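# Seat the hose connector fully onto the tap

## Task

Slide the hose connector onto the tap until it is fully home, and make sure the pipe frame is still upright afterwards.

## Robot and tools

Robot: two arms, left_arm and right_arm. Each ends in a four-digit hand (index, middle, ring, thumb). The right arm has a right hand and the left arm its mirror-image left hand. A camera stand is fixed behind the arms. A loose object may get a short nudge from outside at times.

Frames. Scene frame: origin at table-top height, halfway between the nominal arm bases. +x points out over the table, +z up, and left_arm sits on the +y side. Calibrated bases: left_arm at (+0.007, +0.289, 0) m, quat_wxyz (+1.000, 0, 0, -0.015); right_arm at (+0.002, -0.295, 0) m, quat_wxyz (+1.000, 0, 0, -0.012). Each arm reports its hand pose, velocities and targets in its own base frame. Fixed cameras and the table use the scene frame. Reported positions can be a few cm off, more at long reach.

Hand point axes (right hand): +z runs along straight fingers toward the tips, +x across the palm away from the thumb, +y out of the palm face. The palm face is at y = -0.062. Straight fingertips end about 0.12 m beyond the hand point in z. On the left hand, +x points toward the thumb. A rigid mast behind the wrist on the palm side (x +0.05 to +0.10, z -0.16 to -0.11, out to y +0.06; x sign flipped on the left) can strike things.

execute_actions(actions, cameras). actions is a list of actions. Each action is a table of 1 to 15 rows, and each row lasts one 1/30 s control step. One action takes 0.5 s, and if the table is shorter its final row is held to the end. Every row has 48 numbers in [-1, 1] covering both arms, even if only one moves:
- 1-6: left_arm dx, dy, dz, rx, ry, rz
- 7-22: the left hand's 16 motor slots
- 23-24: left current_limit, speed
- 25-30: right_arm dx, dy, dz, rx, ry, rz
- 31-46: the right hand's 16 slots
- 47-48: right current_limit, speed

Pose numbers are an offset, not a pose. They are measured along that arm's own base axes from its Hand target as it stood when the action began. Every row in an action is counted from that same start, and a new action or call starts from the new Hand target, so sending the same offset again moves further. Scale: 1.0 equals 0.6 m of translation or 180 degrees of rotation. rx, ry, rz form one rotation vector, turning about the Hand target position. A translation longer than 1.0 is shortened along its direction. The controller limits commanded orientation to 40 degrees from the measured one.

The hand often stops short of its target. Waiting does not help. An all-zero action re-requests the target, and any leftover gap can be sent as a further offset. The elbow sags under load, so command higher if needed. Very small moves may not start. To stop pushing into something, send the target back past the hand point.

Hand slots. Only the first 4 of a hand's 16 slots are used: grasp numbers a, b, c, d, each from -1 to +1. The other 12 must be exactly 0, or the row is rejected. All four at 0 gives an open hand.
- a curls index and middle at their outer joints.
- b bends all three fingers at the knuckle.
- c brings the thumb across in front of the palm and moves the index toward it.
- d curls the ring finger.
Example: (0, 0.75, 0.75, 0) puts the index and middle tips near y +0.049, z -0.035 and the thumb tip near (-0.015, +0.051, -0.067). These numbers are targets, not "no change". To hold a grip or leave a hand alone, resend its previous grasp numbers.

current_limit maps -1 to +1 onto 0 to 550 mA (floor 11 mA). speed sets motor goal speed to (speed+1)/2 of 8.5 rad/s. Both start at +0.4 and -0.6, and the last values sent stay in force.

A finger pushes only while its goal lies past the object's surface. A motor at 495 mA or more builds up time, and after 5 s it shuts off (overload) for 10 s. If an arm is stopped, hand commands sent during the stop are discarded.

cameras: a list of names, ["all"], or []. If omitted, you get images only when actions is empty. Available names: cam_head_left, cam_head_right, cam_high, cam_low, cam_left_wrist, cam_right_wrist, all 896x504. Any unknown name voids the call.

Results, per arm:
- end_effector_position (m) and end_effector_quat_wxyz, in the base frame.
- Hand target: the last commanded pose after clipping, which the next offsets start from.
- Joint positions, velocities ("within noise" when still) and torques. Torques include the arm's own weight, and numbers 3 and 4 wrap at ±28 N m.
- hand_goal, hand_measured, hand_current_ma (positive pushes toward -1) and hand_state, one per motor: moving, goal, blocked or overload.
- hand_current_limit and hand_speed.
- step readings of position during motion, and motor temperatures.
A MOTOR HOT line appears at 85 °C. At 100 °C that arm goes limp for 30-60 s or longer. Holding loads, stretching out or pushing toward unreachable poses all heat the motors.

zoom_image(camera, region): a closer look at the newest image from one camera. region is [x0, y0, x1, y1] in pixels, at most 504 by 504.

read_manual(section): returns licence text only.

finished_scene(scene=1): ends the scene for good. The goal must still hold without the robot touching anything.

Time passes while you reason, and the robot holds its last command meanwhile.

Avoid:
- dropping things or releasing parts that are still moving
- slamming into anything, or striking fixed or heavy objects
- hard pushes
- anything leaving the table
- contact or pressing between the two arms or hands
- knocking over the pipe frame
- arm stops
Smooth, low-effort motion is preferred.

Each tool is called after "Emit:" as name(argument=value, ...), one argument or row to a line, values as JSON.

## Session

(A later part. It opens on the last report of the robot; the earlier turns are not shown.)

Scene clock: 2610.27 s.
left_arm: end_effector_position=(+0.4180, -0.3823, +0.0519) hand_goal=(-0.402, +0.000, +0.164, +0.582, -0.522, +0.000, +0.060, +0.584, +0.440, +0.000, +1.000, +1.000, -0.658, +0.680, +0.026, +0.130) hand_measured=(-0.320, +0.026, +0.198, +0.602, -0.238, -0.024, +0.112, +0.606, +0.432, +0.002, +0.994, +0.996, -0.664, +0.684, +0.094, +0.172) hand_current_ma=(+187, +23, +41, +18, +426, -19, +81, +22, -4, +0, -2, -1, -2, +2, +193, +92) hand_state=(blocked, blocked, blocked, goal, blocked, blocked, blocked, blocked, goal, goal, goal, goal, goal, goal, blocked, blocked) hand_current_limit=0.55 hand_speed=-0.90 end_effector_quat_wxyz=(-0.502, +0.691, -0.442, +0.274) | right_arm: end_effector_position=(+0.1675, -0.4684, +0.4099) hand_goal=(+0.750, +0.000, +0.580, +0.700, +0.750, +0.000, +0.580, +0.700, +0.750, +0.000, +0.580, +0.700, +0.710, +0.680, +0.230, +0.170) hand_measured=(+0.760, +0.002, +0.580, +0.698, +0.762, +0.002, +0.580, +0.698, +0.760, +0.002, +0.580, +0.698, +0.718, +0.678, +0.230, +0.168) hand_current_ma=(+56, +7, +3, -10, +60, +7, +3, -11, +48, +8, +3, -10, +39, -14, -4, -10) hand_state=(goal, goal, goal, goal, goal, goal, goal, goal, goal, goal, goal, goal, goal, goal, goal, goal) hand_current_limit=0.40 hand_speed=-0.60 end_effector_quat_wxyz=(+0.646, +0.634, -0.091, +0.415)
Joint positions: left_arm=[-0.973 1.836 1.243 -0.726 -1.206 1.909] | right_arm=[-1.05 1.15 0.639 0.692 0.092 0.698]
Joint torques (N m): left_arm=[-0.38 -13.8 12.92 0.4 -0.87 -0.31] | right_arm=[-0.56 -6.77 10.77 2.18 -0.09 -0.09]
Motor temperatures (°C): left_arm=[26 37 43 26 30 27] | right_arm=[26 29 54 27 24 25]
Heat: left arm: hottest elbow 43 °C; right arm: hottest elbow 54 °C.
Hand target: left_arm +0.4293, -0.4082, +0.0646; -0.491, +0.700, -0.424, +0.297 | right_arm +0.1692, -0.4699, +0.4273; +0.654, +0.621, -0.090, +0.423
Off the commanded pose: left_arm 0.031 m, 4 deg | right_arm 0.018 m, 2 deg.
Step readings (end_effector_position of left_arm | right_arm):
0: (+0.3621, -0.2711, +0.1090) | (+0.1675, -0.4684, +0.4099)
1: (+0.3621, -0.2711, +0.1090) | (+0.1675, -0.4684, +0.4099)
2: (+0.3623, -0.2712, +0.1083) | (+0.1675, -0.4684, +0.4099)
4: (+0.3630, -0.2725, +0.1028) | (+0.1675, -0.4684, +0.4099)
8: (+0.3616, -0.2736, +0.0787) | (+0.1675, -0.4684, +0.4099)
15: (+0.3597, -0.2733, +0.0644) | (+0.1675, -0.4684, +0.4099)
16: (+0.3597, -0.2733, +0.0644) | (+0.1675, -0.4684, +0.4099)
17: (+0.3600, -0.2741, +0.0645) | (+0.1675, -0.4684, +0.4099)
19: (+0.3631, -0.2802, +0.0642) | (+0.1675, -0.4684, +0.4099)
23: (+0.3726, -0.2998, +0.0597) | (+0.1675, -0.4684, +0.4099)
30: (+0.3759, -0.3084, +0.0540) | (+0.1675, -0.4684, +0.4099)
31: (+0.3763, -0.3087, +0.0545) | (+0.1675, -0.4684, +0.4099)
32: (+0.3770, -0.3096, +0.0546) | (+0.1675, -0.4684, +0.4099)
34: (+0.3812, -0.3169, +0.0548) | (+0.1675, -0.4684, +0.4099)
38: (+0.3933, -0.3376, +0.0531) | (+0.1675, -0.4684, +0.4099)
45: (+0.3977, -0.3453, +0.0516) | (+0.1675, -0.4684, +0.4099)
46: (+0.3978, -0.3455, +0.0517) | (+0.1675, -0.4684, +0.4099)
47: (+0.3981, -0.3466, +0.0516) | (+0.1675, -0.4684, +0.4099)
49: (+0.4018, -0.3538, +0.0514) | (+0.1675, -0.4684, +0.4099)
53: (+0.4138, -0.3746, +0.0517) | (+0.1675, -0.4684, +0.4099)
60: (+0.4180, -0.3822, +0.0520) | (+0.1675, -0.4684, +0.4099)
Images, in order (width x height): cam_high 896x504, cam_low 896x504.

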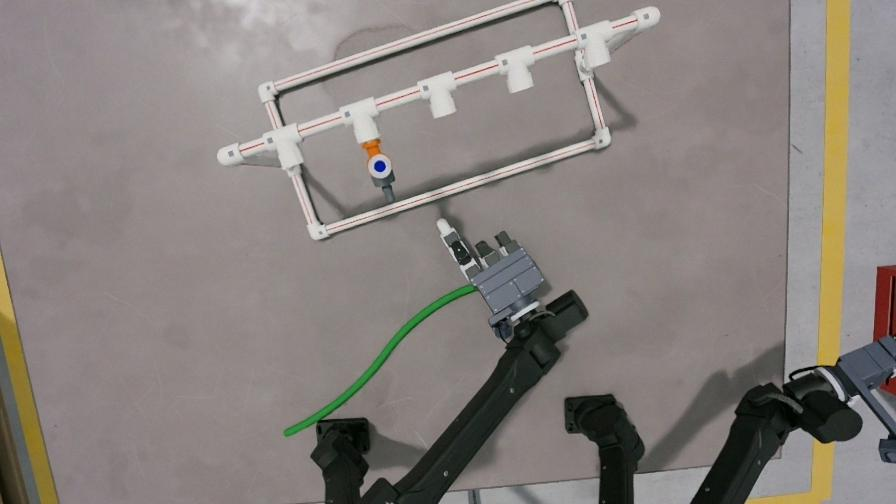

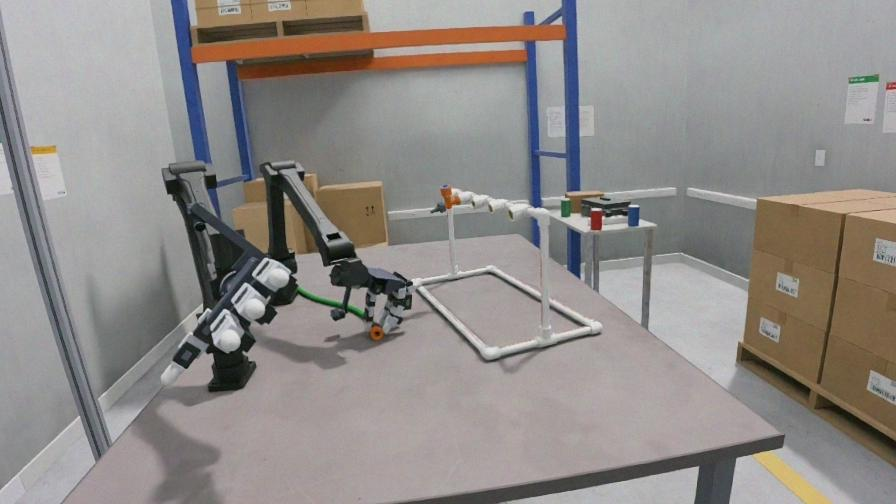

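Emit:
execute_actions(
  actions=[
    [[0,0,0,0,0,0,0.25,0.4,0.82,-0.8,0,0,0,0,0,0,0,0,0,0,0,0,0.4,-0.85,0,0,0,0,0,0,0,0,0,0,0,0,0,0,0,0,0,0,0,0,0,0,0.4,-0.6]],
    [[0,0,0,0,0,0,0.25,0.2,0.82,-0.8,0,0,0,0,0,0,0,0,0,0,0,0,0.4,-0.85,0,0,0,0,0,0,0,0,0,0,0,0,0,0,0,0,0,0,0,0,0,0,0.4,-0.6]],
  ],
  cameras=["cam_low","cam_high","cam_left_wrist"],
)

Emit:
zoom_image(
  camera="cam_low",
  region=[330, 240, 430, 350],
)

Scene clock: 2650.03 s.
left_arm: end_effector_position=(+0.4158, -0.3893, +0.0508) hand_goal=(+0.138, +0.000, +0.044, +0.502, +0.178, +0.000, +0.140, +0.584, +1.000, +0.000, +1.000, +1.000, -0.658, +0.680, +0.026, +0.050) hand_measured=(+0.120, +0.000, +0.038, +0.496, +0.148, -0.004, +0.122, +0.574, +0.980, +0.002, +0.994, +0.996, -0.660, +0.682, +0.028, +0.052) hand_current_ma=(-16, +0, -3, -2, -39, -1, -16, -6, -21, +0, -2, -1, +0, +0, +1, +1) hand_state=(goal, goal, goal, goal, blocked, goal, goal, goal, blocked, goal, goal, goal, goal, goal, goal, goal) hand_current_limit=0.40 hand_speed=-0.85 end_effector_quat_wxyz=(-0.500, +0.691, -0.441, +0.279) | right_arm: end_effector_position=(+0.1675, -0.4684, +0.4099) hand_goal=(+0.750, +0.000, +0.580, +0.700, +0.750, +0.000, +0.580, +0.700, +0.750, +0.000, +0.580, +0.700, +0.710, +0.680, +0.230, +0.170) hand_measured=(+0.760, +0.002, +0.580, +0.698, +0.762, +0.002, +0.580, +0.698, +0.760, +0.002, +0.580, +0.698, +0.718, +0.678, +0.230, +0.168) hand_current_ma=(+56, +7, +3, -10, +60, +7, +3, -11, +48, +8, +3, -10, +39, -14, -4, -10) hand_state=(goal, goal, goal, goal, goal, goal, goal, goal, goal, goal, goal, goal, goal, goal, goal, goal) hand_current_limit=0.40 hand_speed=-0.60 end_effector_quat_wxyz=(+0.646, +0.634, -0.091, +0.415)
Joint positions: left_arm=[-0.984 1.844 1.251 -0.73 -1.207 1.894] | right_arm=[-1.05 1.15 0.639 0.692 0.092 0.698]
Joint torques (N m): left_arm=[0.73 -13.74 12.38 0.51 -0.92 -0.18] | right_arm=[-0.62 -6.77 10.76 2.18 -0.08 -0.09]
Heat: left arm: hottest elbow 46 °C; right arm: hottest elbow 54 °C.
Hand target: left_arm +0.4294, -0.4080, +0.0646; -0.491, +0.700, -0.424, +0.297 | right_arm +0.1692, -0.4699, +0.4273; +0.654, +0.621, -0.090, +0.423
Off the commanded pose: left_arm 0.027 m, 3 deg | right_arm 0.018 m, 2 deg.
Step readings (end_effector_position of left_arm | right_arm):
0: (+0.4180, -0.3822, +0.0519) | (+0.1675, -0.4684, +0.4099)
1: (+0.4180, -0.3822, +0.0519) | (+0.1675, -0.4684, +0.4099)
2: (+0.4180, -0.3822, +0.0519) | (+0.1675, -0.4684, +0.4099)
4: (+0.4179, -0.3822, +0.0520) | (+0.1675, -0.4684, +0.4099)
8: (+0.4180, -0.3826, +0.0523) | (+0.1675, -0.4684, +0.4099)
15: (+0.4178, -0.3852, +0.0535) | (+0.1675, -0.4684, +0.4099)
16: (+0.4178, -0.3853, +0.0535) | (+0.1675, -0.4684, +0.4099)
17: (+0.4178, -0.3853, +0.0535) | (+0.1675, -0.4684, +0.4099)
19: (+0.4179, -0.3854, +0.0535) | (+0.1675, -0.4684, +0.4099)
23: (+0.4178, -0.3853, +0.0509) | (+0.1675, -0.4684, +0.4099)
30: (+0.4172, -0.3861, +0.0498) | (+0.1675, -0.4684, +0.4099)
camera_calibration:
cam_left_wrist: T_world_to_cam=[[-0.179245, 0.7579, 0.627263, 0.302287], [-0.190065, -0.652255, 0.733784, -0.256004], [0.96527, 0.0123059, 0.260964, -0.281473], [0, 0, 0, 1]] pos_world=[0.277223, -0.392619, 0.0716924]
Images, in order (width x height): cam_high 896x504, cam_low 896x504, cam_left_wrist 896x504.

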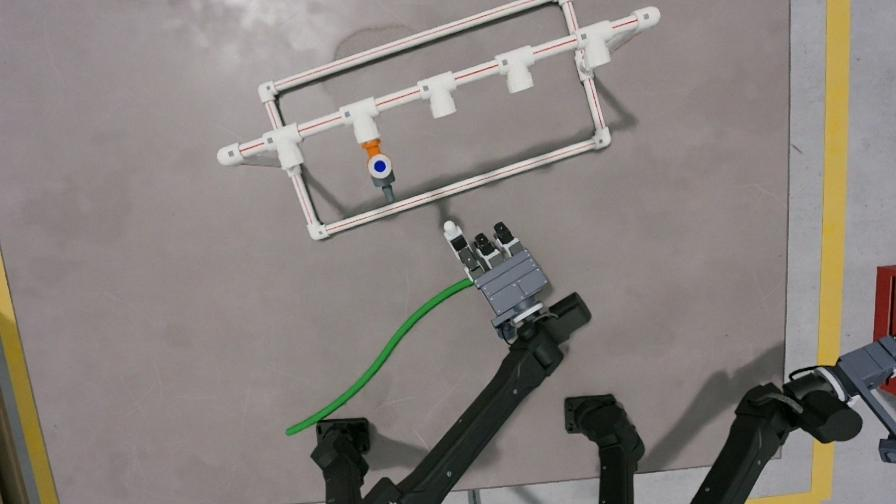

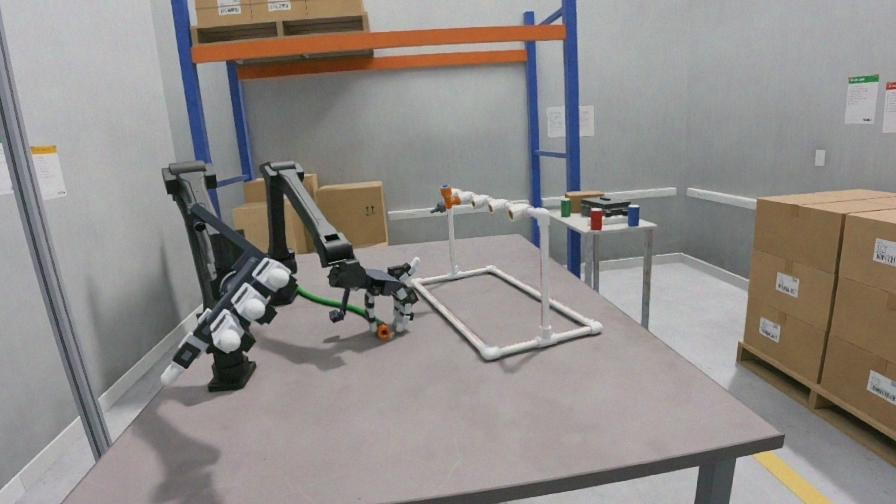

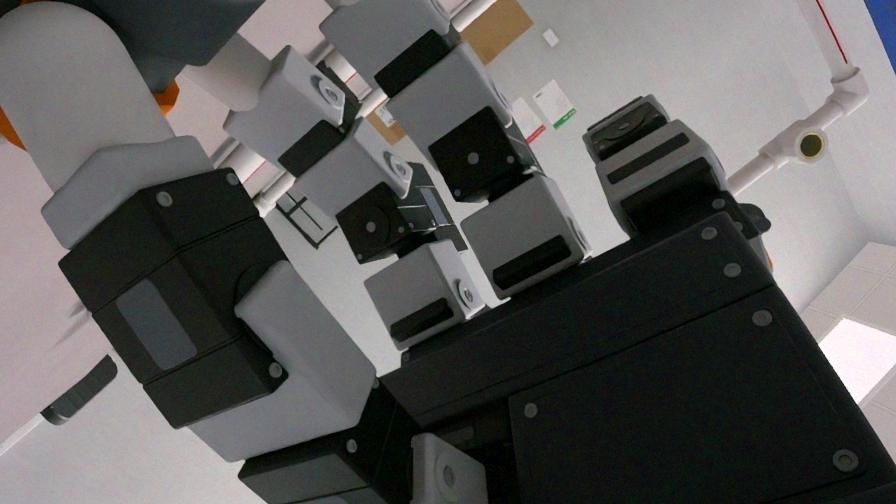

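Scaled by 4.582.

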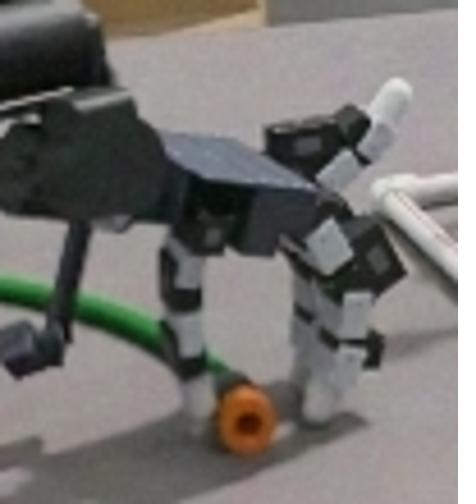

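Emit:
execute_actions(
  actions=[
    [[-0.04,-0.006,-0.003,0,0,0,0.25,0.2,0.82,-0.8,0,0,0,0,0,0,0,0,0,0,0,0,0.4,-0.85,0,0,0,0,0,0,0,0,0,0,0,0,0,0,0,0,0,0,0,0,0,0,0.4,-0.6]],
    [[-0.03,-0.006,-0.002,0,0,0,0.25,0.24,0.82,-0.8,0,0,0,0,0,0,0,0,0,0,0,0,0.4,-0.85,0,0,0,0,0,0,0,0,0,0,0,0,0,0,0,0,0,0,0,0,0,0,0.4,-0.6]],
  ],
  cameras=["cam_low","cam_left_wrist"],
)

Emit:
zoom_image(
  camera="cam_low",
  region=[320, 240, 420, 350],
)

Scene clock: 2665.00 s.
left_arm: end_effector_position=(+0.3855, -0.3923, +0.0510) hand_goal=(+0.084, +0.000, +0.056, +0.510, +0.108, +0.000, +0.132, +0.584, +0.980, +0.000, +1.000, +1.000, -0.658, +0.680, +0.026, +0.058) hand_measured=(+0.084, +0.002, +0.062, +0.512, +0.130, +0.008, +0.140, +0.586, +0.972, +0.002, +0.994, +0.996, -0.660, +0.682, +0.028, +0.056) hand_current_ma=(+0, +1, +2, +0, +24, +3, +4, +1, -4, +0, -2, -1, +0, +0, +1, +0) hand_state=(goal, goal, goal, goal, blocked, goal, goal, goal, goal, goal, goal, goal, goal, goal, goal, goal) hand_current_limit=0.40 hand_speed=-0.85 end_effector_quat_wxyz=(-0.504, +0.695, -0.429, +0.283) | right_arm: end_effector_position=(+0.1675, -0.4684, +0.4099) hand_goal=(+0.750, +0.000, +0.580, +0.700, +0.750, +0.000, +0.580, +0.700, +0.750, +0.000, +0.580, +0.700, +0.710, +0.680, +0.230, +0.170) hand_measured=(+0.760, +0.002, +0.580, +0.698, +0.762, +0.002, +0.580, +0.698, +0.760, +0.002, +0.580, +0.698, +0.718, +0.678, +0.230, +0.168) hand_current_ma=(+56, +7, +3, -10, +60, +7, +3, -11, +48, +8, +3, -10, +39, -14, -4, -10) hand_state=(goal, goal, goal, goal, goal, goal, goal, goal, goal, goal, goal, goal, goal, goal, goal, goal) hand_current_limit=0.40 hand_speed=-0.60 end_effector_quat_wxyz=(+0.646, +0.634, -0.091, +0.415)
Joint positions: left_arm=[-1.041 1.844 1.252 -0.913 -1.231 1.682] | right_arm=[-1.05 1.15 0.639 0.692 0.092 0.698]
Joint torques (N m): left_arm=[-0.56 -14.04 11.58 -0.1 -0.57 -0.14] | right_arm=[-0.62 -6.77 10.76 2.18 -0.09 -0.09]
Motor temperatures (°C): left_arm=[26 38 49 26 30 27] | right_arm=[26 29 54 27 24 25]
Heat: left arm: hottest elbow 49 °C; right arm: hottest elbow 54 °C.
Hand target: left_arm +0.3873, -0.4153, +0.0616; -0.491, +0.700, -0.424, +0.297 | right_arm +0.1692, -0.4699, +0.4273; +0.654, +0.621, -0.090, +0.423
Off the commanded pose: left_arm 0.025 m, 2 deg | right_arm 0.018 m, 2 deg.
Step readings (end_effector_position of left_arm | right_arm):
0: (+0.4158, -0.3893, +0.0508) | (+0.1675, -0.4684, +0.4099)
1: (+0.4158, -0.3894, +0.0508) | (+0.1675, -0.4684, +0.4099)
2: (+0.4151, -0.3892, +0.0506) | (+0.1675, -0.4684, +0.4099)
4: (+0.4119, -0.3900, +0.0506) | (+0.1675, -0.4684, +0.4099)
8: (+0.4054, -0.3912, +0.0507) | (+0.1675, -0.4684, +0.4099)
15: (+0.4012, -0.3916, +0.0505) | (+0.1675, -0.4684, +0.4099)
16: (+0.4010, -0.3916, +0.0505) | (+0.1675, -0.4684, +0.4099)
17: (+0.4003, -0.3912, +0.0505) | (+0.1675, -0.4684, +0.4099)
19: (+0.3977, -0.3903, +0.0507) | (+0.1675, -0.4684, +0.4099)
23: (+0.3903, -0.3914, +0.0507) | (+0.1675, -0.4684, +0.4099)
30: (+0.3858, -0.3924, +0.0507) | (+0.1675, -0.4684, +0.4099)
camera_calibration:
cam_left_wrist: T_world_to_cam=[[-0.205366, 0.758772, 0.618134, 0.309918], [-0.191703, -0.650549, 0.734871, -0.262621], [0.959726, 0.0324194, 0.27906, -0.243237], [0, 0, 0, 1]] pos_world=[0.246742, -0.398119, 0.0692997]
Images, in order (width x height): cam_low 896x504, cam_left_wrist 896x504.

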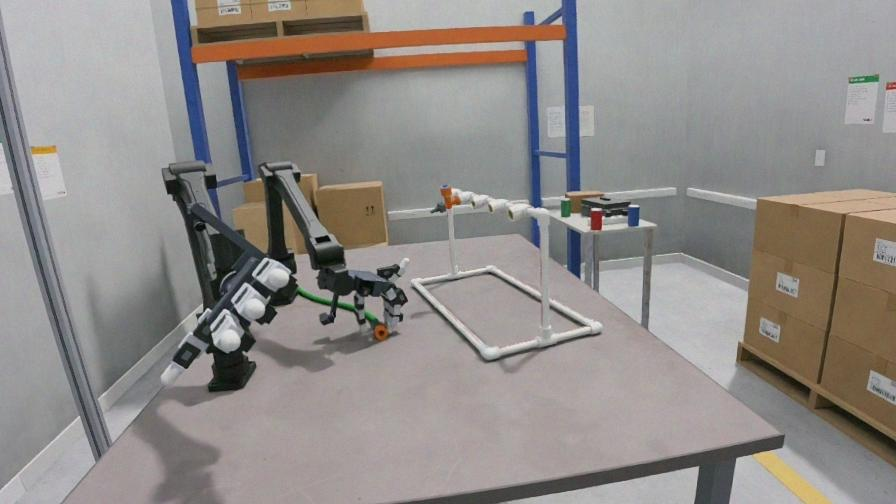

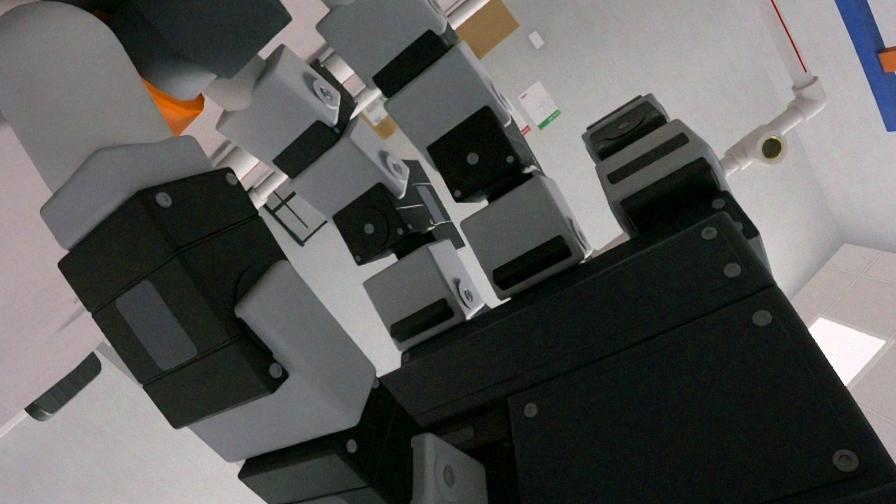

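Scaled by 4.582.

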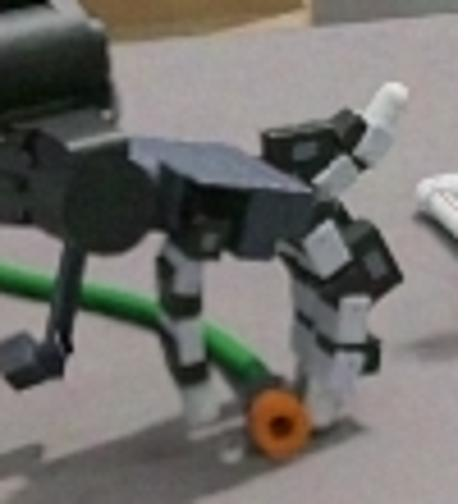

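Emit:
execute_actions(
  actions=[
    [[-0.035,-0.01,-0.002,0,0,0,0.25,0.26,0.82,-0.8,0,0,0,0,0,0,0,0,0,0,0,0,0.4,-0.85,0,0,0,0,0,0,0,0,0,0,0,0,0,0,0,0,0,0,0,0,0,0,0.4,-0.6]],
    [[-0.025,-0.006,-0.002,0,0,0,0.25,0.3,0.82,-0.8,0,0,0,0,0,0,0,0,0,0,0,0,0.4,-0.85,0,0,0,0,0,0,0,0,0,0,0,0,0,0,0,0,0,0,0,0,0,0,0.4,-0.6]],
  ],
  cameras=["cam_low","cam_left_wrist"],
)

Emit:
zoom_image(
  camera="cam_low",
  region=[320, 260, 420, 350],
)

Emit:
zoom_image(
  camera="cam_left_wrist",
  region=[0, 0, 300, 170],
)

Scene clock: 2673.93 s.
left_arm: end_effector_position=(+0.3486, -0.4001, +0.0513) hand_goal=(+0.004, +0.000, +0.074, +0.522, +0.002, +0.000, +0.120, +0.584, +0.890, +0.000, +1.000, +1.000, -0.658, +0.680, +0.026, +0.070) hand_measured=(+0.004, +0.002, +0.074, +0.520, +0.050, +0.000, +0.140, +0.590, +0.884, +0.002, +0.994, +0.996, -0.660, +0.682, +0.028, +0.068) hand_current_ma=(+0, +1, +0, +0, +83, +0, +19, +2, -4, +0, -2, -1, +0, +0, +1, -1) hand_state=(goal, goal, goal, goal, blocked, goal, blocked, goal, goal, goal, goal, goal, goal, goal, goal, goal) hand_current_limit=0.40 hand_speed=-0.85 end_effector_quat_wxyz=(-0.505, +0.691, -0.433, +0.282) | right_arm: end_effector_position=(+0.1675, -0.4684, +0.4099) hand_goal=(+0.750, +0.000, +0.580, +0.700, +0.750, +0.000, +0.580, +0.700, +0.750, +0.000, +0.580, +0.700, +0.710, +0.680, +0.230, +0.170) hand_measured=(+0.760, +0.002, +0.580, +0.698, +0.762, +0.002, +0.580, +0.698, +0.760, +0.002, +0.580, +0.698, +0.718, +0.678, +0.230, +0.168) hand_current_ma=(+56, +7, +3, -10, +60, +7, +3, -11, +48, +8, +3, -10, +39, -14, -4, -10) hand_state=(goal, goal, goal, goal, goal, goal, goal, goal, goal, goal, goal, goal, goal, goal, goal, goal) hand_current_limit=0.40 hand_speed=-0.60 end_effector_quat_wxyz=(+0.646, +0.634, -0.091, +0.415)
Joint positions: left_arm=[-1.112 1.853 1.265 -1.11 -1.231 1.486] | right_arm=[-1.05 1.15 0.639 0.692 0.092 0.698]
Joint torques (N m): left_arm=[-0.32 -13.27 11.84 -0.16 -0.53 -0.18] | right_arm=[-0.62 -6.83 10.77 2.17 -0.09 -0.1]
Heat: left arm: hottest elbow 49 °C; right arm: hottest elbow 54 °C.
Hand target: left_arm +0.3513, -0.4249, +0.0591; -0.491, +0.700, -0.424, +0.297 | right_arm +0.1692, -0.4699, +0.4273; +0.654, +0.621, -0.090, +0.423
Off the commanded pose: left_arm 0.026 m, 3 deg | right_arm 0.018 m, 2 deg.
Step readings (end_effector_position of left_arm | right_arm):
0: (+0.3855, -0.3923, +0.0510) | (+0.1675, -0.4684, +0.4099)
1: (+0.3855, -0.3922, +0.0510) | (+0.1675, -0.4684, +0.4099)
2: (+0.3847, -0.3921, +0.0511) | (+0.1675, -0.4684, +0.4099)
4: (+0.3805, -0.3914, +0.0508) | (+0.1675, -0.4684, +0.4099)
8: (+0.3690, -0.3946, +0.0507) | (+0.1675, -0.4684, +0.4099)
15: (+0.3614, -0.3973, +0.0511) | (+0.1675, -0.4684, +0.4099)
16: (+0.3614, -0.3972, +0.0510) | (+0.1675, -0.4684, +0.4099)
17: (+0.3612, -0.3971, +0.0512) | (+0.1675, -0.4684, +0.4099)
19: (+0.3593, -0.3963, +0.0514) | (+0.1675, -0.4684, +0.4099)
23: (+0.3526, -0.3975, +0.0511) | (+0.1675, -0.4684, +0.4099)
30: (+0.3486, -0.4002, +0.0513) | (+0.1675, -0.4684, +0.4099)
camera_calibration:
cam_left_wrist: T_world_to_cam=[[-0.198778, 0.754965, 0.624912, 0.303809], [-0.194141, -0.655333, 0.729964, -0.275703], [0.960623, 0.0237798, 0.276836, -0.211291], [0, 0, 0, 1]] pos_world=[0.209836, -0.405019, 0.069892]
Images, in order (width x height): cam_low 896x504, cam_left_wrist 896x504.

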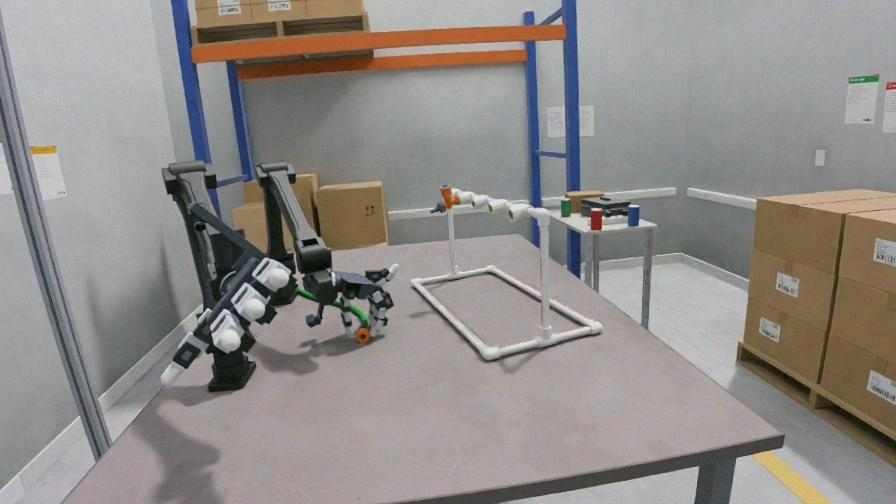

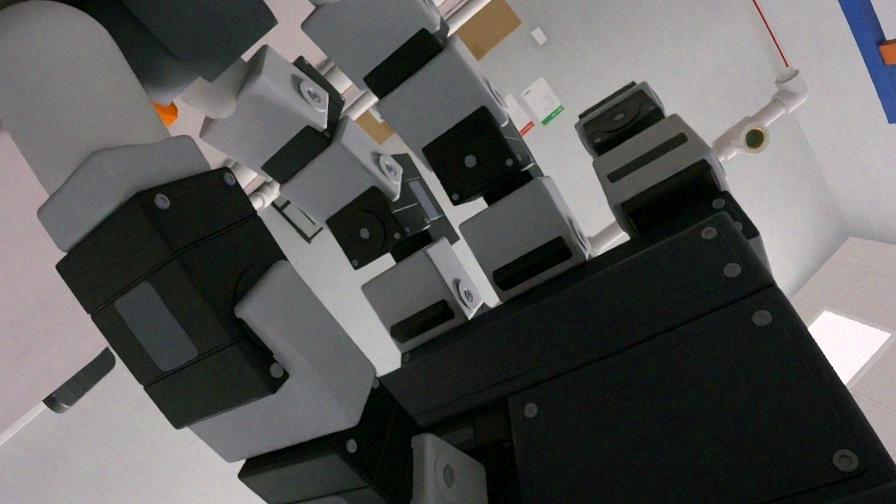

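Scaled by 5.040.

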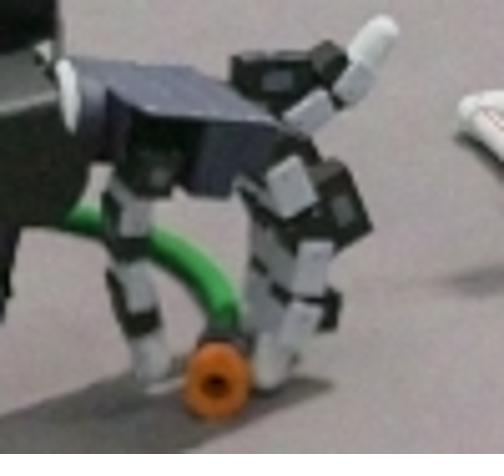

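Scaled by 1.680.

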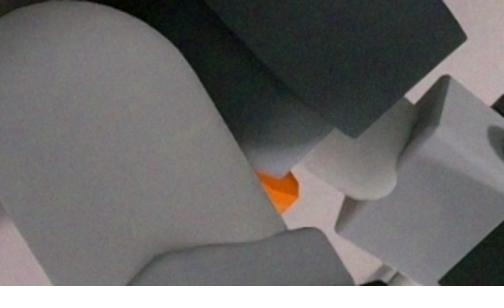

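Emit:
execute_actions(
  actions=[
    [[0.012,0.005,0.004,0,0,0,0.25,0.18,0.82,-0.8,0,0,0,0,0,0,0,0,0,0,0,0,0.4,-0.8,0,0,0,0,0,0,0,0,0,0,0,0,0,0,0,0,0,0,0,0,0,0,0.4,-0.6]],
    [[0.02,-0.037,0,0,0,0,0.25,0.18,0.82,-0.8,0,0,0,0,0,0,0,0,0,0,0,0,0.4,-0.8,0,0,0,0,0,0,0,0,0,0,0,0,0,0,0,0,0,0,0,0,0,0,0.4,-0.6]],
  ],
  cameras=["cam_low","cam_left_wrist"],
)

Emit:
zoom_image(
  camera="cam_low",
  region=[320, 260, 420, 350],
)

Emit:
zoom_image(
  camera="cam_left_wrist",
  region=[0, 0, 300, 170],
)

Scene clock: 2707.20 s.
left_arm: end_effector_position=(+0.3586, -0.4241, +0.0502) hand_goal=(+0.166, +0.000, +0.038, +0.498, +0.212, +0.000, +0.144, +0.584, +1.000, +0.000, +1.000, +1.000, -0.658, +0.680, +0.026, +0.046) hand_measured=(+0.156, -0.014, +0.036, +0.498, +0.202, -0.006, +0.140, +0.582, +0.980, +0.002, +0.994, +0.996, -0.660, +0.682, +0.028, +0.048) hand_current_ma=(-6, -8, +0, +0, -6, -2, -1, -1, -21, +0, -2, -1, +0, +0, +1, +1) hand_state=(goal, goal, goal, goal, goal, goal, goal, goal, blocked, goal, goal, goal, goal, goal, goal, goal) hand_current_limit=0.40 hand_speed=-0.80 end_effector_quat_wxyz=(-0.500, +0.693, -0.434, +0.286) | right_arm: end_effector_position=(+0.1675, -0.4684, +0.4099) hand_goal=(+0.750, +0.000, +0.580, +0.700, +0.750, +0.000, +0.580, +0.700, +0.750, +0.000, +0.580, +0.700, +0.710, +0.680, +0.230, +0.170) hand_measured=(+0.760, +0.002, +0.580, +0.698, +0.762, +0.002, +0.580, +0.698, +0.760, +0.002, +0.580, +0.698, +0.718, +0.678, +0.230, +0.168) hand_current_ma=(+56, +7, +3, -10, +60, +7, +3, -11, +48, +8, +3, -10, +39, -14, -4, -10) hand_state=(goal, goal, goal, goal, goal, goal, goal, goal, goal, goal, goal, goal, goal, goal, goal, goal) hand_current_limit=0.40 hand_speed=-0.60 end_effector_quat_wxyz=(+0.646, +0.634, -0.091, +0.415)
Joint positions: left_arm=[-1.114 1.899 1.336 -1.104 -1.225 1.509] | right_arm=[-1.05 1.15 0.639 0.692 0.092 0.698]
Joint torques (N m): left_arm=[0.91 -14.15 12.7 0.09 -0.89 0.07] | right_arm=[-0.62 -6.77 10.77 2.18 -0.09 -0.09]
Heat: left arm: hottest elbow 47 °C; right arm: hottest elbow 54 °C.
Hand target: left_arm +0.3706, -0.4440, +0.0616; -0.491, +0.700, -0.424, +0.297 | right_arm +0.1692, -0.4699, +0.4273; +0.654, +0.621, -0.090, +0.423
Off the commanded pose: left_arm 0.026 m, 2 deg | right_arm 0.018 m, 2 deg.
Step readings (end_effector_position of left_arm | right_arm):
0: (+0.3487, -0.4001, +0.0513) | (+0.1675, -0.4684, +0.4099)
1: (+0.3487, -0.4001, +0.0513) | (+0.1675, -0.4684, +0.4099)
2: (+0.3487, -0.4001, +0.0513) | (+0.1675, -0.4684, +0.4099)
4: (+0.3486, -0.4002, +0.0512) | (+0.1675, -0.4684, +0.4099)
8: (+0.3483, -0.4007, +0.0507) | (+0.1675, -0.4684, +0.4099)
15: (+0.3479, -0.4025, +0.0503) | (+0.1675, -0.4684, +0.4099)
16: (+0.3480, -0.4026, +0.0503) | (+0.1675, -0.4684, +0.4099)
17: (+0.3483, -0.4033, +0.0503) | (+0.1675, -0.4684, +0.4099)
19: (+0.3502, -0.4074, +0.0502) | (+0.1675, -0.4684, +0.4099)
23: (+0.3566, -0.4199, +0.0501) | (+0.1675, -0.4684, +0.4099)
30: (+0.3586, -0.4239, +0.0503) | (+0.1675, -0.4684, +0.4099)
camera_calibration:
cam_left_wrist: T_world_to_cam=[[-0.191612, 0.764316, 0.615716, 0.326548], [-0.198327, -0.644551, 0.73839, -0.283041], [0.961224, 0.0193711, 0.275089, -0.222001], [0, 0, 0, 1]] pos_world=[0.219828, -0.42772, 0.0690034]
Images, in order (width x height): cam_low 896x504, cam_left_wrist 896x504.

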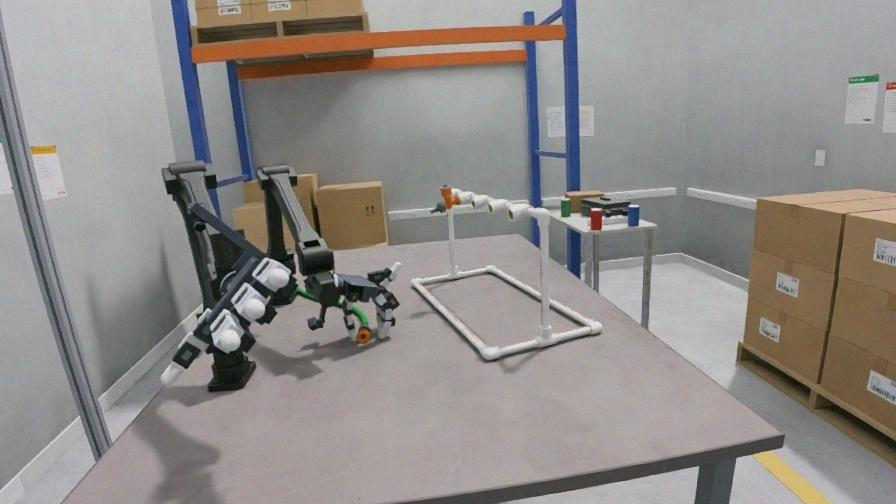

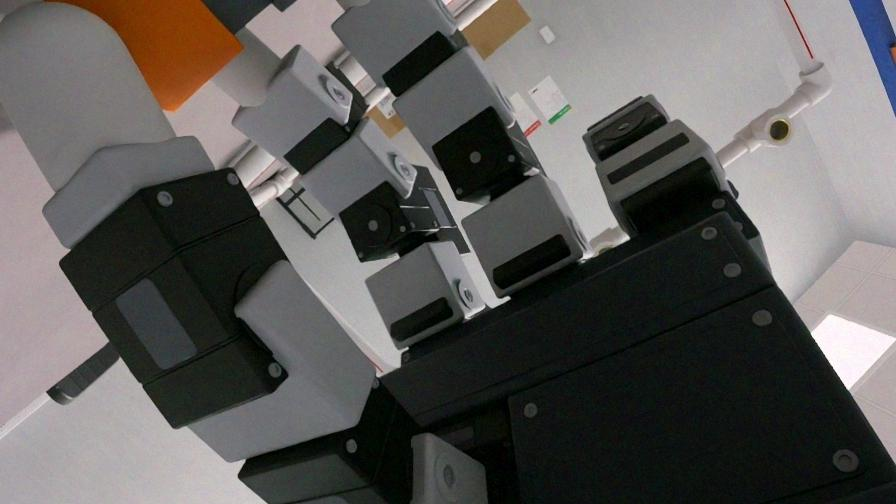

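Scaled by 5.040.

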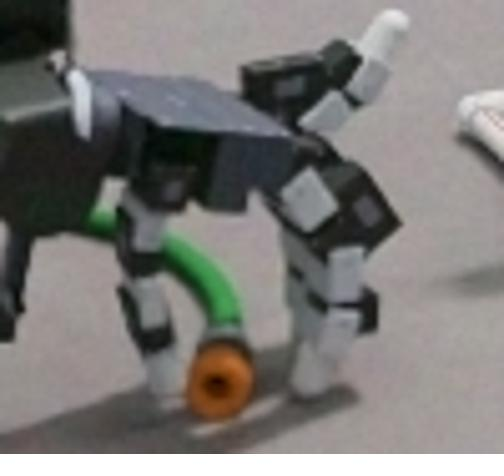

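Scaled by 1.680.

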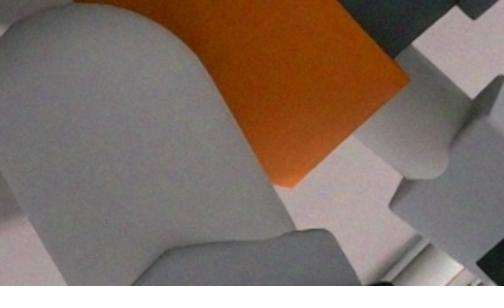

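Emit:
execute_actions(
  actions=[
    [[0.008,-0.022,0,0,0,0,0.25,0.18,0.82,-0.8,0,0,0,0,0,0,0,0,0,0,0,0,0.4,-0.8,0,0,0,0,0,0,0,0,0,0,0,0,0,0,0,0,0,0,0,0,0,0,0.4,-0.6]],
    [[-0.035,-0.012,-0.002,0,0,0,0.25,0.22,0.82,-0.8,0,0,0,0,0,0,0,0,0,0,0,0,0.4,-0.8,0,0,0,0,0,0,0,0,0,0,0,0,0,0,0,0,0,0,0,0,0,0,0.4,-0.6]],
    [[-0.035,-0.012,-0.002,0,0,0,0.25,0.26,0.82,-0.8,0,0,0,0,0,0,0,0,0,0,0,0,0.4,-0.8,0,0,0,0,0,0,0,0,0,0,0,0,0,0,0,0,0,0,0,0,0,0,0.4,-0.6]],
  ],
  cameras=["cam_low","cam_left_wrist"],
)

Emit:
zoom_image(
  camera="cam_low",
  region=[310, 260, 410, 350],
)

Emit:
zoom_image(
  camera="cam_left_wrist",
  region=[0, 0, 300, 170],
)

Scene clock: 2740.27 s.
left_arm: end_effector_position=(+0.3309, -0.4475, +0.0516) hand_goal=(+0.058, +0.000, +0.062, +0.514, +0.072, +0.000, +0.128, +0.584, +0.950, +0.000, +1.000, +1.000, -0.658, +0.680, +0.026, +0.062) hand_measured=(+0.056, -0.002, +0.064, +0.514, +0.106, -0.002, +0.140, +0.588, +0.942, +0.002, +0.994, +0.996, -0.658, +0.682, +0.028, +0.060) hand_current_ma=(+0, +0, +1, +0, +45, -1, +7, +1, -4, +0, -2, -1, +0, +0, +0, +0) hand_state=(goal, goal, goal, goal, blocked, goal, goal, goal, goal, goal, goal, goal, goal, goal, goal, goal) hand_current_limit=0.40 hand_speed=-0.80 end_effector_quat_wxyz=(-0.506, +0.689, -0.436, +0.282) | right_arm: end_effector_position=(+0.1675, -0.4684, +0.4099) hand_goal=(+0.750, +0.000, +0.580, +0.700, +0.750, +0.000, +0.580, +0.700, +0.750, +0.000, +0.580, +0.700, +0.710, +0.680, +0.230, +0.170) hand_measured=(+0.760, +0.002, +0.580, +0.698, +0.762, +0.002, +0.580, +0.698, +0.760, +0.002, +0.580, +0.698, +0.718, +0.678, +0.230, +0.168) hand_current_ma=(+56, +7, +3, -10, +60, +7, +3, -11, +48, +8, +3, -10, +39, -14, -4, -10) hand_state=(goal, goal, goal, goal, goal, goal, goal, goal, goal, goal, goal, goal, goal, goal, goal, goal) hand_current_limit=0.40 hand_speed=-0.60 end_effector_quat_wxyz=(+0.646, +0.634, -0.091, +0.415)
Joint positions: left_arm=[-1.182 1.964 1.432 -1.343 -1.219 1.306] | right_arm=[-1.05 1.15 0.639 0.692 0.092 0.698]
Joint torques (N m): left_arm=[0.03 -14.74 12.03 -0.39 -0.5 -0.24] | right_arm=[-0.62 -6.77 10.76 2.17 -0.09 -0.09]
Heat: left arm: hottest elbow 49 °C; right arm: hottest elbow 54 °C.
Hand target: left_arm +0.3334, -0.4716, +0.0591; -0.491, +0.700, -0.424, +0.297 | right_arm +0.1692, -0.4699, +0.4273; +0.654, +0.621, -0.090, +0.423
Off the commanded pose: left_arm 0.025 m, 3 deg | right_arm 0.018 m, 2 deg.
Step readings (end_effector_position of left_arm | right_arm):
0: (+0.3586, -0.4241, +0.0501) | (+0.1675, -0.4684, +0.4099)
1: (+0.3587, -0.4243, +0.0502) | (+0.1675, -0.4684, +0.4099)
2: (+0.3588, -0.4245, +0.0502) | (+0.1675, -0.4684, +0.4099)
4: (+0.3605, -0.4278, +0.0503) | (+0.1675, -0.4684, +0.4099)
8: (+0.3639, -0.4348, +0.0502) | (+0.1675, -0.4684, +0.4099)
15: (+0.3646, -0.4362, +0.0502) | (+0.1675, -0.4684, +0.4099)
16: (+0.3645, -0.4360, +0.0503) | (+0.1675, -0.4684, +0.4099)
17: (+0.3642, -0.4357, +0.0505) | (+0.1675, -0.4684, +0.4099)
19: (+0.3630, -0.4349, +0.0510) | (+0.1675, -0.4684, +0.4099)
23: (+0.3576, -0.4364, +0.0513) | (+0.1675, -0.4684, +0.4099)
30: (+0.3515, -0.4402, +0.0513) | (+0.1675, -0.4684, +0.4099)
31: (+0.3515, -0.4401, +0.0512) | (+0.1675, -0.4684, +0.4099)
32: (+0.3510, -0.4393, +0.0514) | (+0.1675, -0.4684, +0.4099)
34: (+0.3483, -0.4390, +0.0516) | (+0.1675, -0.4684, +0.4099)
38: (+0.3384, -0.4428, +0.0515) | (+0.1675, -0.4684, +0.4099)
45: (+0.3307, -0.4476, +0.0515) | (+0.1675, -0.4684, +0.4099)
camera_calibration:
cam_left_wrist: T_world_to_cam=[[-0.192664, 0.75262, 0.629638, 0.332576], [-0.19771, -0.658273, 0.726352, -0.310447], [0.961141, 0.015456, 0.275626, -0.196987], [0, 0, 0, 1]] pos_world=[0.192029, -0.451618, 0.0703865]
Images, in order (width x height): cam_low 896x504, cam_left_wrist 896x504.

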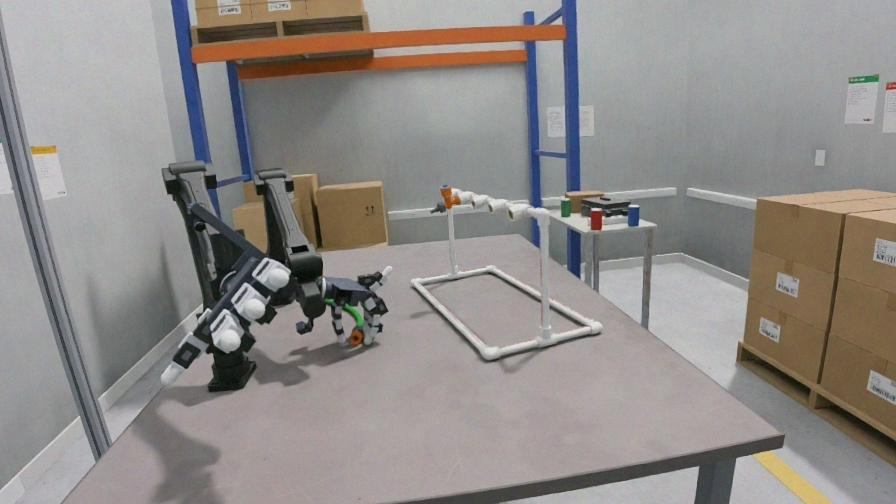

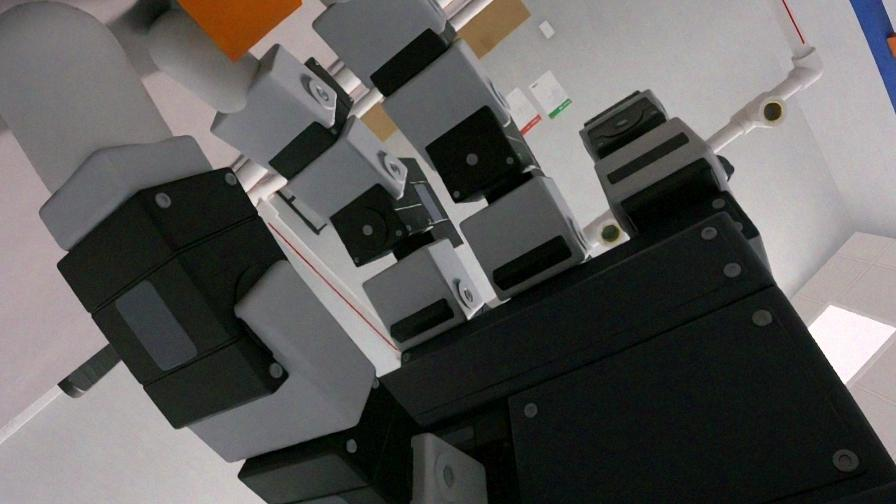

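Scaled by 5.040.

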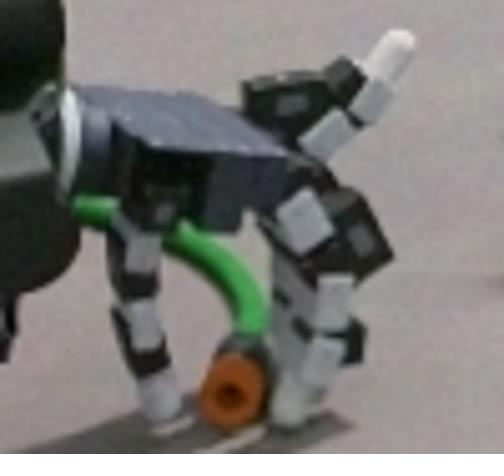

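Scaled by 1.680.

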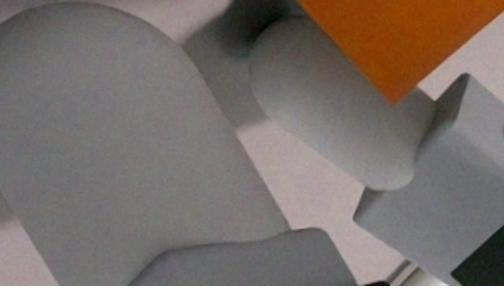

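Emit:
execute_actions(
  actions=[
    [[0,0,0.08,0,0,0,0.25,0.15,0.82,-0.8,0,0,0,0,0,0,0,0,0,0,0,0,0.4,-0.8,0,0,0,0,0,0,0,0,0,0,0,0,0,0,0,0,0,0,0,0,0,0,0.4,-0.6]],
    [[0.021,0.066,0.02,0,0,-0.1,0.25,0.15,0.82,-0.8,0,0,0,0,0,0,0,0,0,0,0,0,0.4,-0.8,0,0,0,0,0,0,0,0,0,0,0,0,0,0,0,0,0,0,0,0,0,0,0.4,-0.6]],
  ],
  cameras=["cam_low","cam_high","cam_left_wrist"],
)

Emit:
zoom_image(
  camera="cam_low",
  region=[310, 250, 410, 350],
)

Emit:
zoom_image(
  camera="cam_high",
  region=[420, 220, 570, 370],
)

Scene clock: 2783.33 s.
left_arm: end_effector_position=(+0.3439, -0.4369, +0.1130) hand_goal=(+0.206, +0.000, +0.030, +0.492, +0.266, +0.000, +0.150, +0.584, +1.000, +0.000, +1.000, +1.000, -0.658, +0.680, +0.026, +0.040) hand_measured=(+0.194, -0.002, +0.032, +0.496, +0.252, +0.000, +0.150, +0.586, +0.980, +0.002, +0.994, +0.996, -0.658, +0.682, +0.028, +0.042) hand_current_ma=(-8, +0, +1, +1, -11, +0, +0, +1, -19, +0, -2, -1, +0, +0, +0, +1) hand_state=(goal, goal, goal, goal, goal, goal, goal, goal, goal, goal, goal, goal, goal, goal, goal, goal) hand_current_limit=0.40 hand_speed=-0.80 end_effector_quat_wxyz=(-0.483, +0.649, -0.487, +0.329) | right_arm: end_effector_position=(+0.1675, -0.4684, +0.4099) hand_goal=(+0.750, +0.000, +0.580, +0.700, +0.750, +0.000, +0.580, +0.700, +0.750, +0.000, +0.580, +0.700, +0.710, +0.680, +0.230, +0.170) hand_measured=(+0.760, +0.002, +0.580, +0.698, +0.762, +0.002, +0.580, +0.698, +0.760, +0.002, +0.580, +0.698, +0.718, +0.678, +0.230, +0.168) hand_current_ma=(+56, +7, +3, -10, +60, +7, +3, -11, +48, +8, +3, -10, +39, -14, -4, -10) hand_state=(goal, goal, goal, goal, goal, goal, goal, goal, goal, goal, goal, goal, goal, goal, goal, goal) hand_current_limit=0.40 hand_speed=-0.60 end_effector_quat_wxyz=(+0.646, +0.634, -0.091, +0.415)
Joint positions: left_arm=[-1.148 1.727 1.256 -0.829 -1.235 1.902] | right_arm=[-1.05 1.15 0.639 0.692 0.092 0.698]
Joint torques (N m): left_arm=[1.26 -15.5 7.87 1.2 -0.92 0.14] | right_arm=[-0.62 -6.77 10.76 2.19 -0.08 -0.09]
Heat: left arm: hottest elbow 49 °C; right arm: hottest elbow 54 °C.
Hand target: left_arm +0.3460, -0.4320, +0.1193; -0.439, +0.625, -0.529, +0.370 | right_arm +0.1692, -0.4699, +0.4273; +0.654, +0.621, -0.090, +0.423
Off the commanded pose: left_arm 0.008 m, 9 deg | right_arm 0.018 m, 2 deg.
Step readings (end_effector_position of left_arm | right_arm):
0: (+0.3309, -0.4475, +0.0516) | (+0.1675, -0.4684, +0.4099)
1: (+0.3309, -0.4475, +0.0518) | (+0.1675, -0.4684, +0.4099)
2: (+0.3304, -0.4471, +0.0523) | (+0.1675, -0.4684, +0.4099)
4: (+0.3289, -0.4460, +0.0545) | (+0.1675, -0.4684, +0.4099)
8: (+0.3282, -0.4445, +0.0638) | (+0.1675, -0.4684, +0.4099)
15: (+0.3294, -0.4472, +0.0789) | (+0.1675, -0.4684, +0.4099)
16: (+0.3299, -0.4475, +0.0798) | (+0.1675, -0.4684, +0.4099)
17: (+0.3326, -0.4490, +0.0821) | (+0.1675, -0.4684, +0.4099)
19: (+0.3393, -0.4512, +0.0882) | (+0.1675, -0.4684, +0.4099)
23: (+0.3410, -0.4448, +0.1036) | (+0.1675, -0.4684, +0.4099)
30: (+0.3448, -0.4443, +0.1201) | (+0.1675, -0.4684, +0.4099)
camera_calibration:
cam_left_wrist: T_world_to_cam=[[-0.0759381, 0.778449, 0.623098, 0.260364], [-0.314562, -0.611694, 0.725865, -0.284863], [0.946195, -0.140882, 0.291321, -0.291605], [0, 0, 0, 1]] pos_world=[0.20608, -0.418011, 0.129491]
Images, in order (width x height): cam_high 896x504, cam_low 896x504, cam_left_wrist 896x504.

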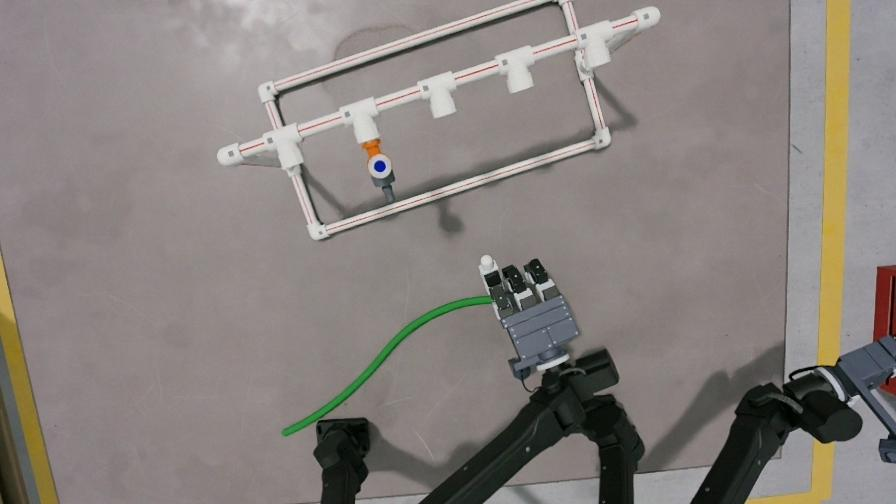

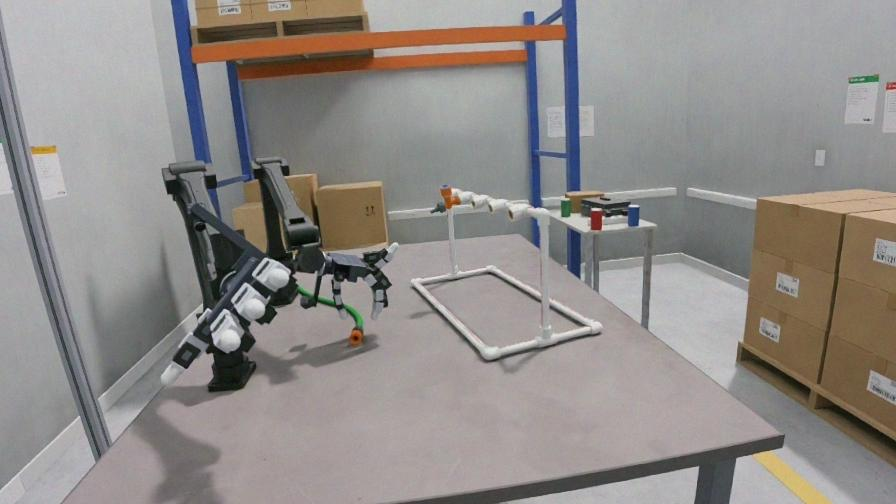

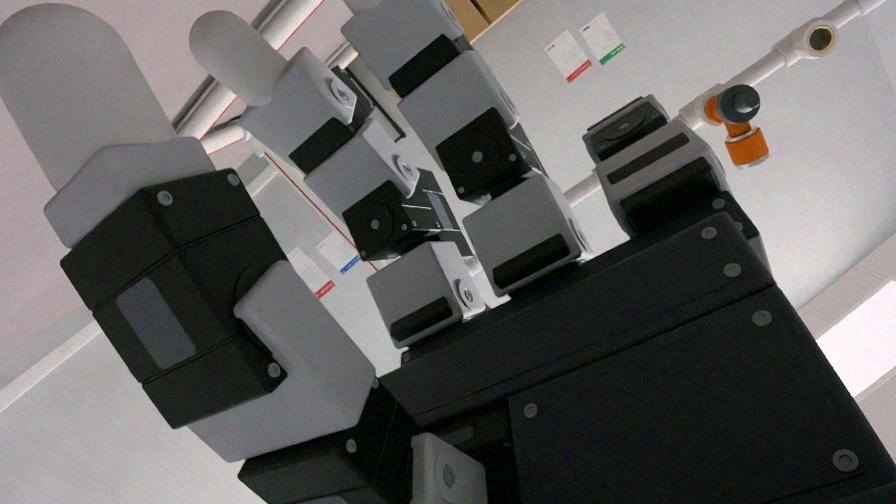

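Scaled by 5.040.

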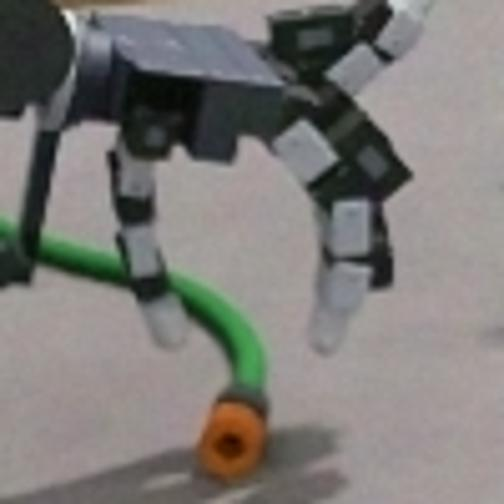

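Scaled by 3.360.

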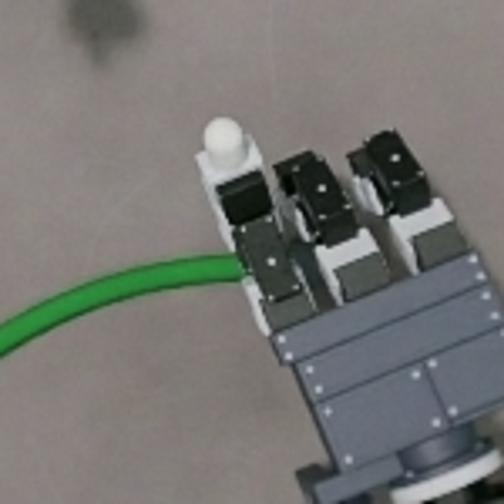

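Emit:
execute_actions(
  actions=[
    [[0,0,0,0,0,0,0.25,0.15,0.82,-0.8,0,0,0,0,0,0,0,0,0,0,0,0,0.4,-0.8,0,0,0,0,0,0,0,0,0,0,0,0,0,0,0,0,0,0,0,0,0,0,0.4,-0.6]],
  ],
  cameras=[],
)

Scene clock: 2796.90 s.
left_arm: end_effector_position=(+0.3421, -0.4369, +0.1118) hand_goal=(+0.206, +0.000, +0.030, +0.492, +0.266, +0.000, +0.150, +0.584, +1.000, +0.000, +1.000, +1.000, -0.658, +0.680, +0.026, +0.040) hand_measured=(+0.196, -0.002, +0.032, +0.496, +0.252, +0.000, +0.150, +0.586, +0.982, +0.002, +0.994, +0.996, -0.658, +0.682, +0.028, +0.042) hand_current_ma=(-7, +0, +1, +1, -10, +0, +0, +1, -17, +0, -2, -1, +0, +0, +0, +1) hand_state=(goal, goal, goal, goal, goal, goal, goal, goal, goal, goal, goal, goal, goal, goal, goal, goal) hand_current_limit=0.40 hand_speed=-0.80 end_effector_quat_wxyz=(-0.449, +0.648, -0.508, +0.346) | right_arm: end_effector_position=(+0.1675, -0.4684, +0.4099) hand_goal=(+0.750, +0.000, +0.580, +0.700, +0.750, +0.000, +0.580, +0.700, +0.750, +0.000, +0.580, +0.700, +0.710, +0.680, +0.230, +0.170) hand_measured=(+0.760, +0.002, +0.580, +0.698, +0.762, +0.002, +0.580, +0.698, +0.760, +0.002, +0.580, +0.698, +0.718, +0.678, +0.230, +0.168) hand_current_ma=(+56, +7, +3, -10, +60, +7, +3, -11, +48, +8, +3, -10, +39, -14, -4, -10) hand_state=(goal, goal, goal, goal, goal, goal, goal, goal, goal, goal, goal, goal, goal, goal, goal, goal) hand_current_limit=0.40 hand_speed=-0.60 end_effector_quat_wxyz=(+0.646, +0.634, -0.091, +0.415)
Joint positions: left_arm=[-1.133 1.667 1.174 -0.625 -1.162 2.067] | right_arm=[-1.05 1.15 0.639 0.692 0.092 0.698]
Joint torques (N m): left_arm=[1.38 -14.97 8.13 1.55 -0.81 0.12] | right_arm=[-0.62 -6.71 10.76 2.18 -0.09 -0.09]
Heat: left arm: hottest elbow 48 °C; right arm: hottest elbow 54 °C.
Hand target: left_arm +0.3459, -0.4321, +0.1193; -0.439, +0.625, -0.529, +0.370 | right_arm +0.1692, -0.4699, +0.4273; +0.654, +0.621, -0.090, +0.423
Off the commanded pose: left_arm 0.010 m, 5 deg | right_arm 0.018 m, 2 deg.
joint sent to its limit (left arm) — joint 6 (wrist roll), upper limit. The joint targets are off in orientation, not in position.
Step readings (end_effector_position of left_arm | right_arm):
0: (+0.3439, -0.4368, +0.1130) | (+0.1675, -0.4684, +0.4099)
1: (+0.3438, -0.4369, +0.1126) | (+0.1675, -0.4684, +0.4099)
2: (+0.3434, -0.4385, +0.1117) | (+0.1675, -0.4684, +0.4099)
4: (+0.3424, -0.4406, +0.1086) | (+0.1675, -0.4684, +0.4099)
8: (+0.3407, -0.4390, +0.1082) | (+0.1675, -0.4684, +0.4099)
15: (+0.3424, -0.4387, +0.1137) | (+0.1675, -0.4684, +0.4099)
No camera images: "cameras" was empty.


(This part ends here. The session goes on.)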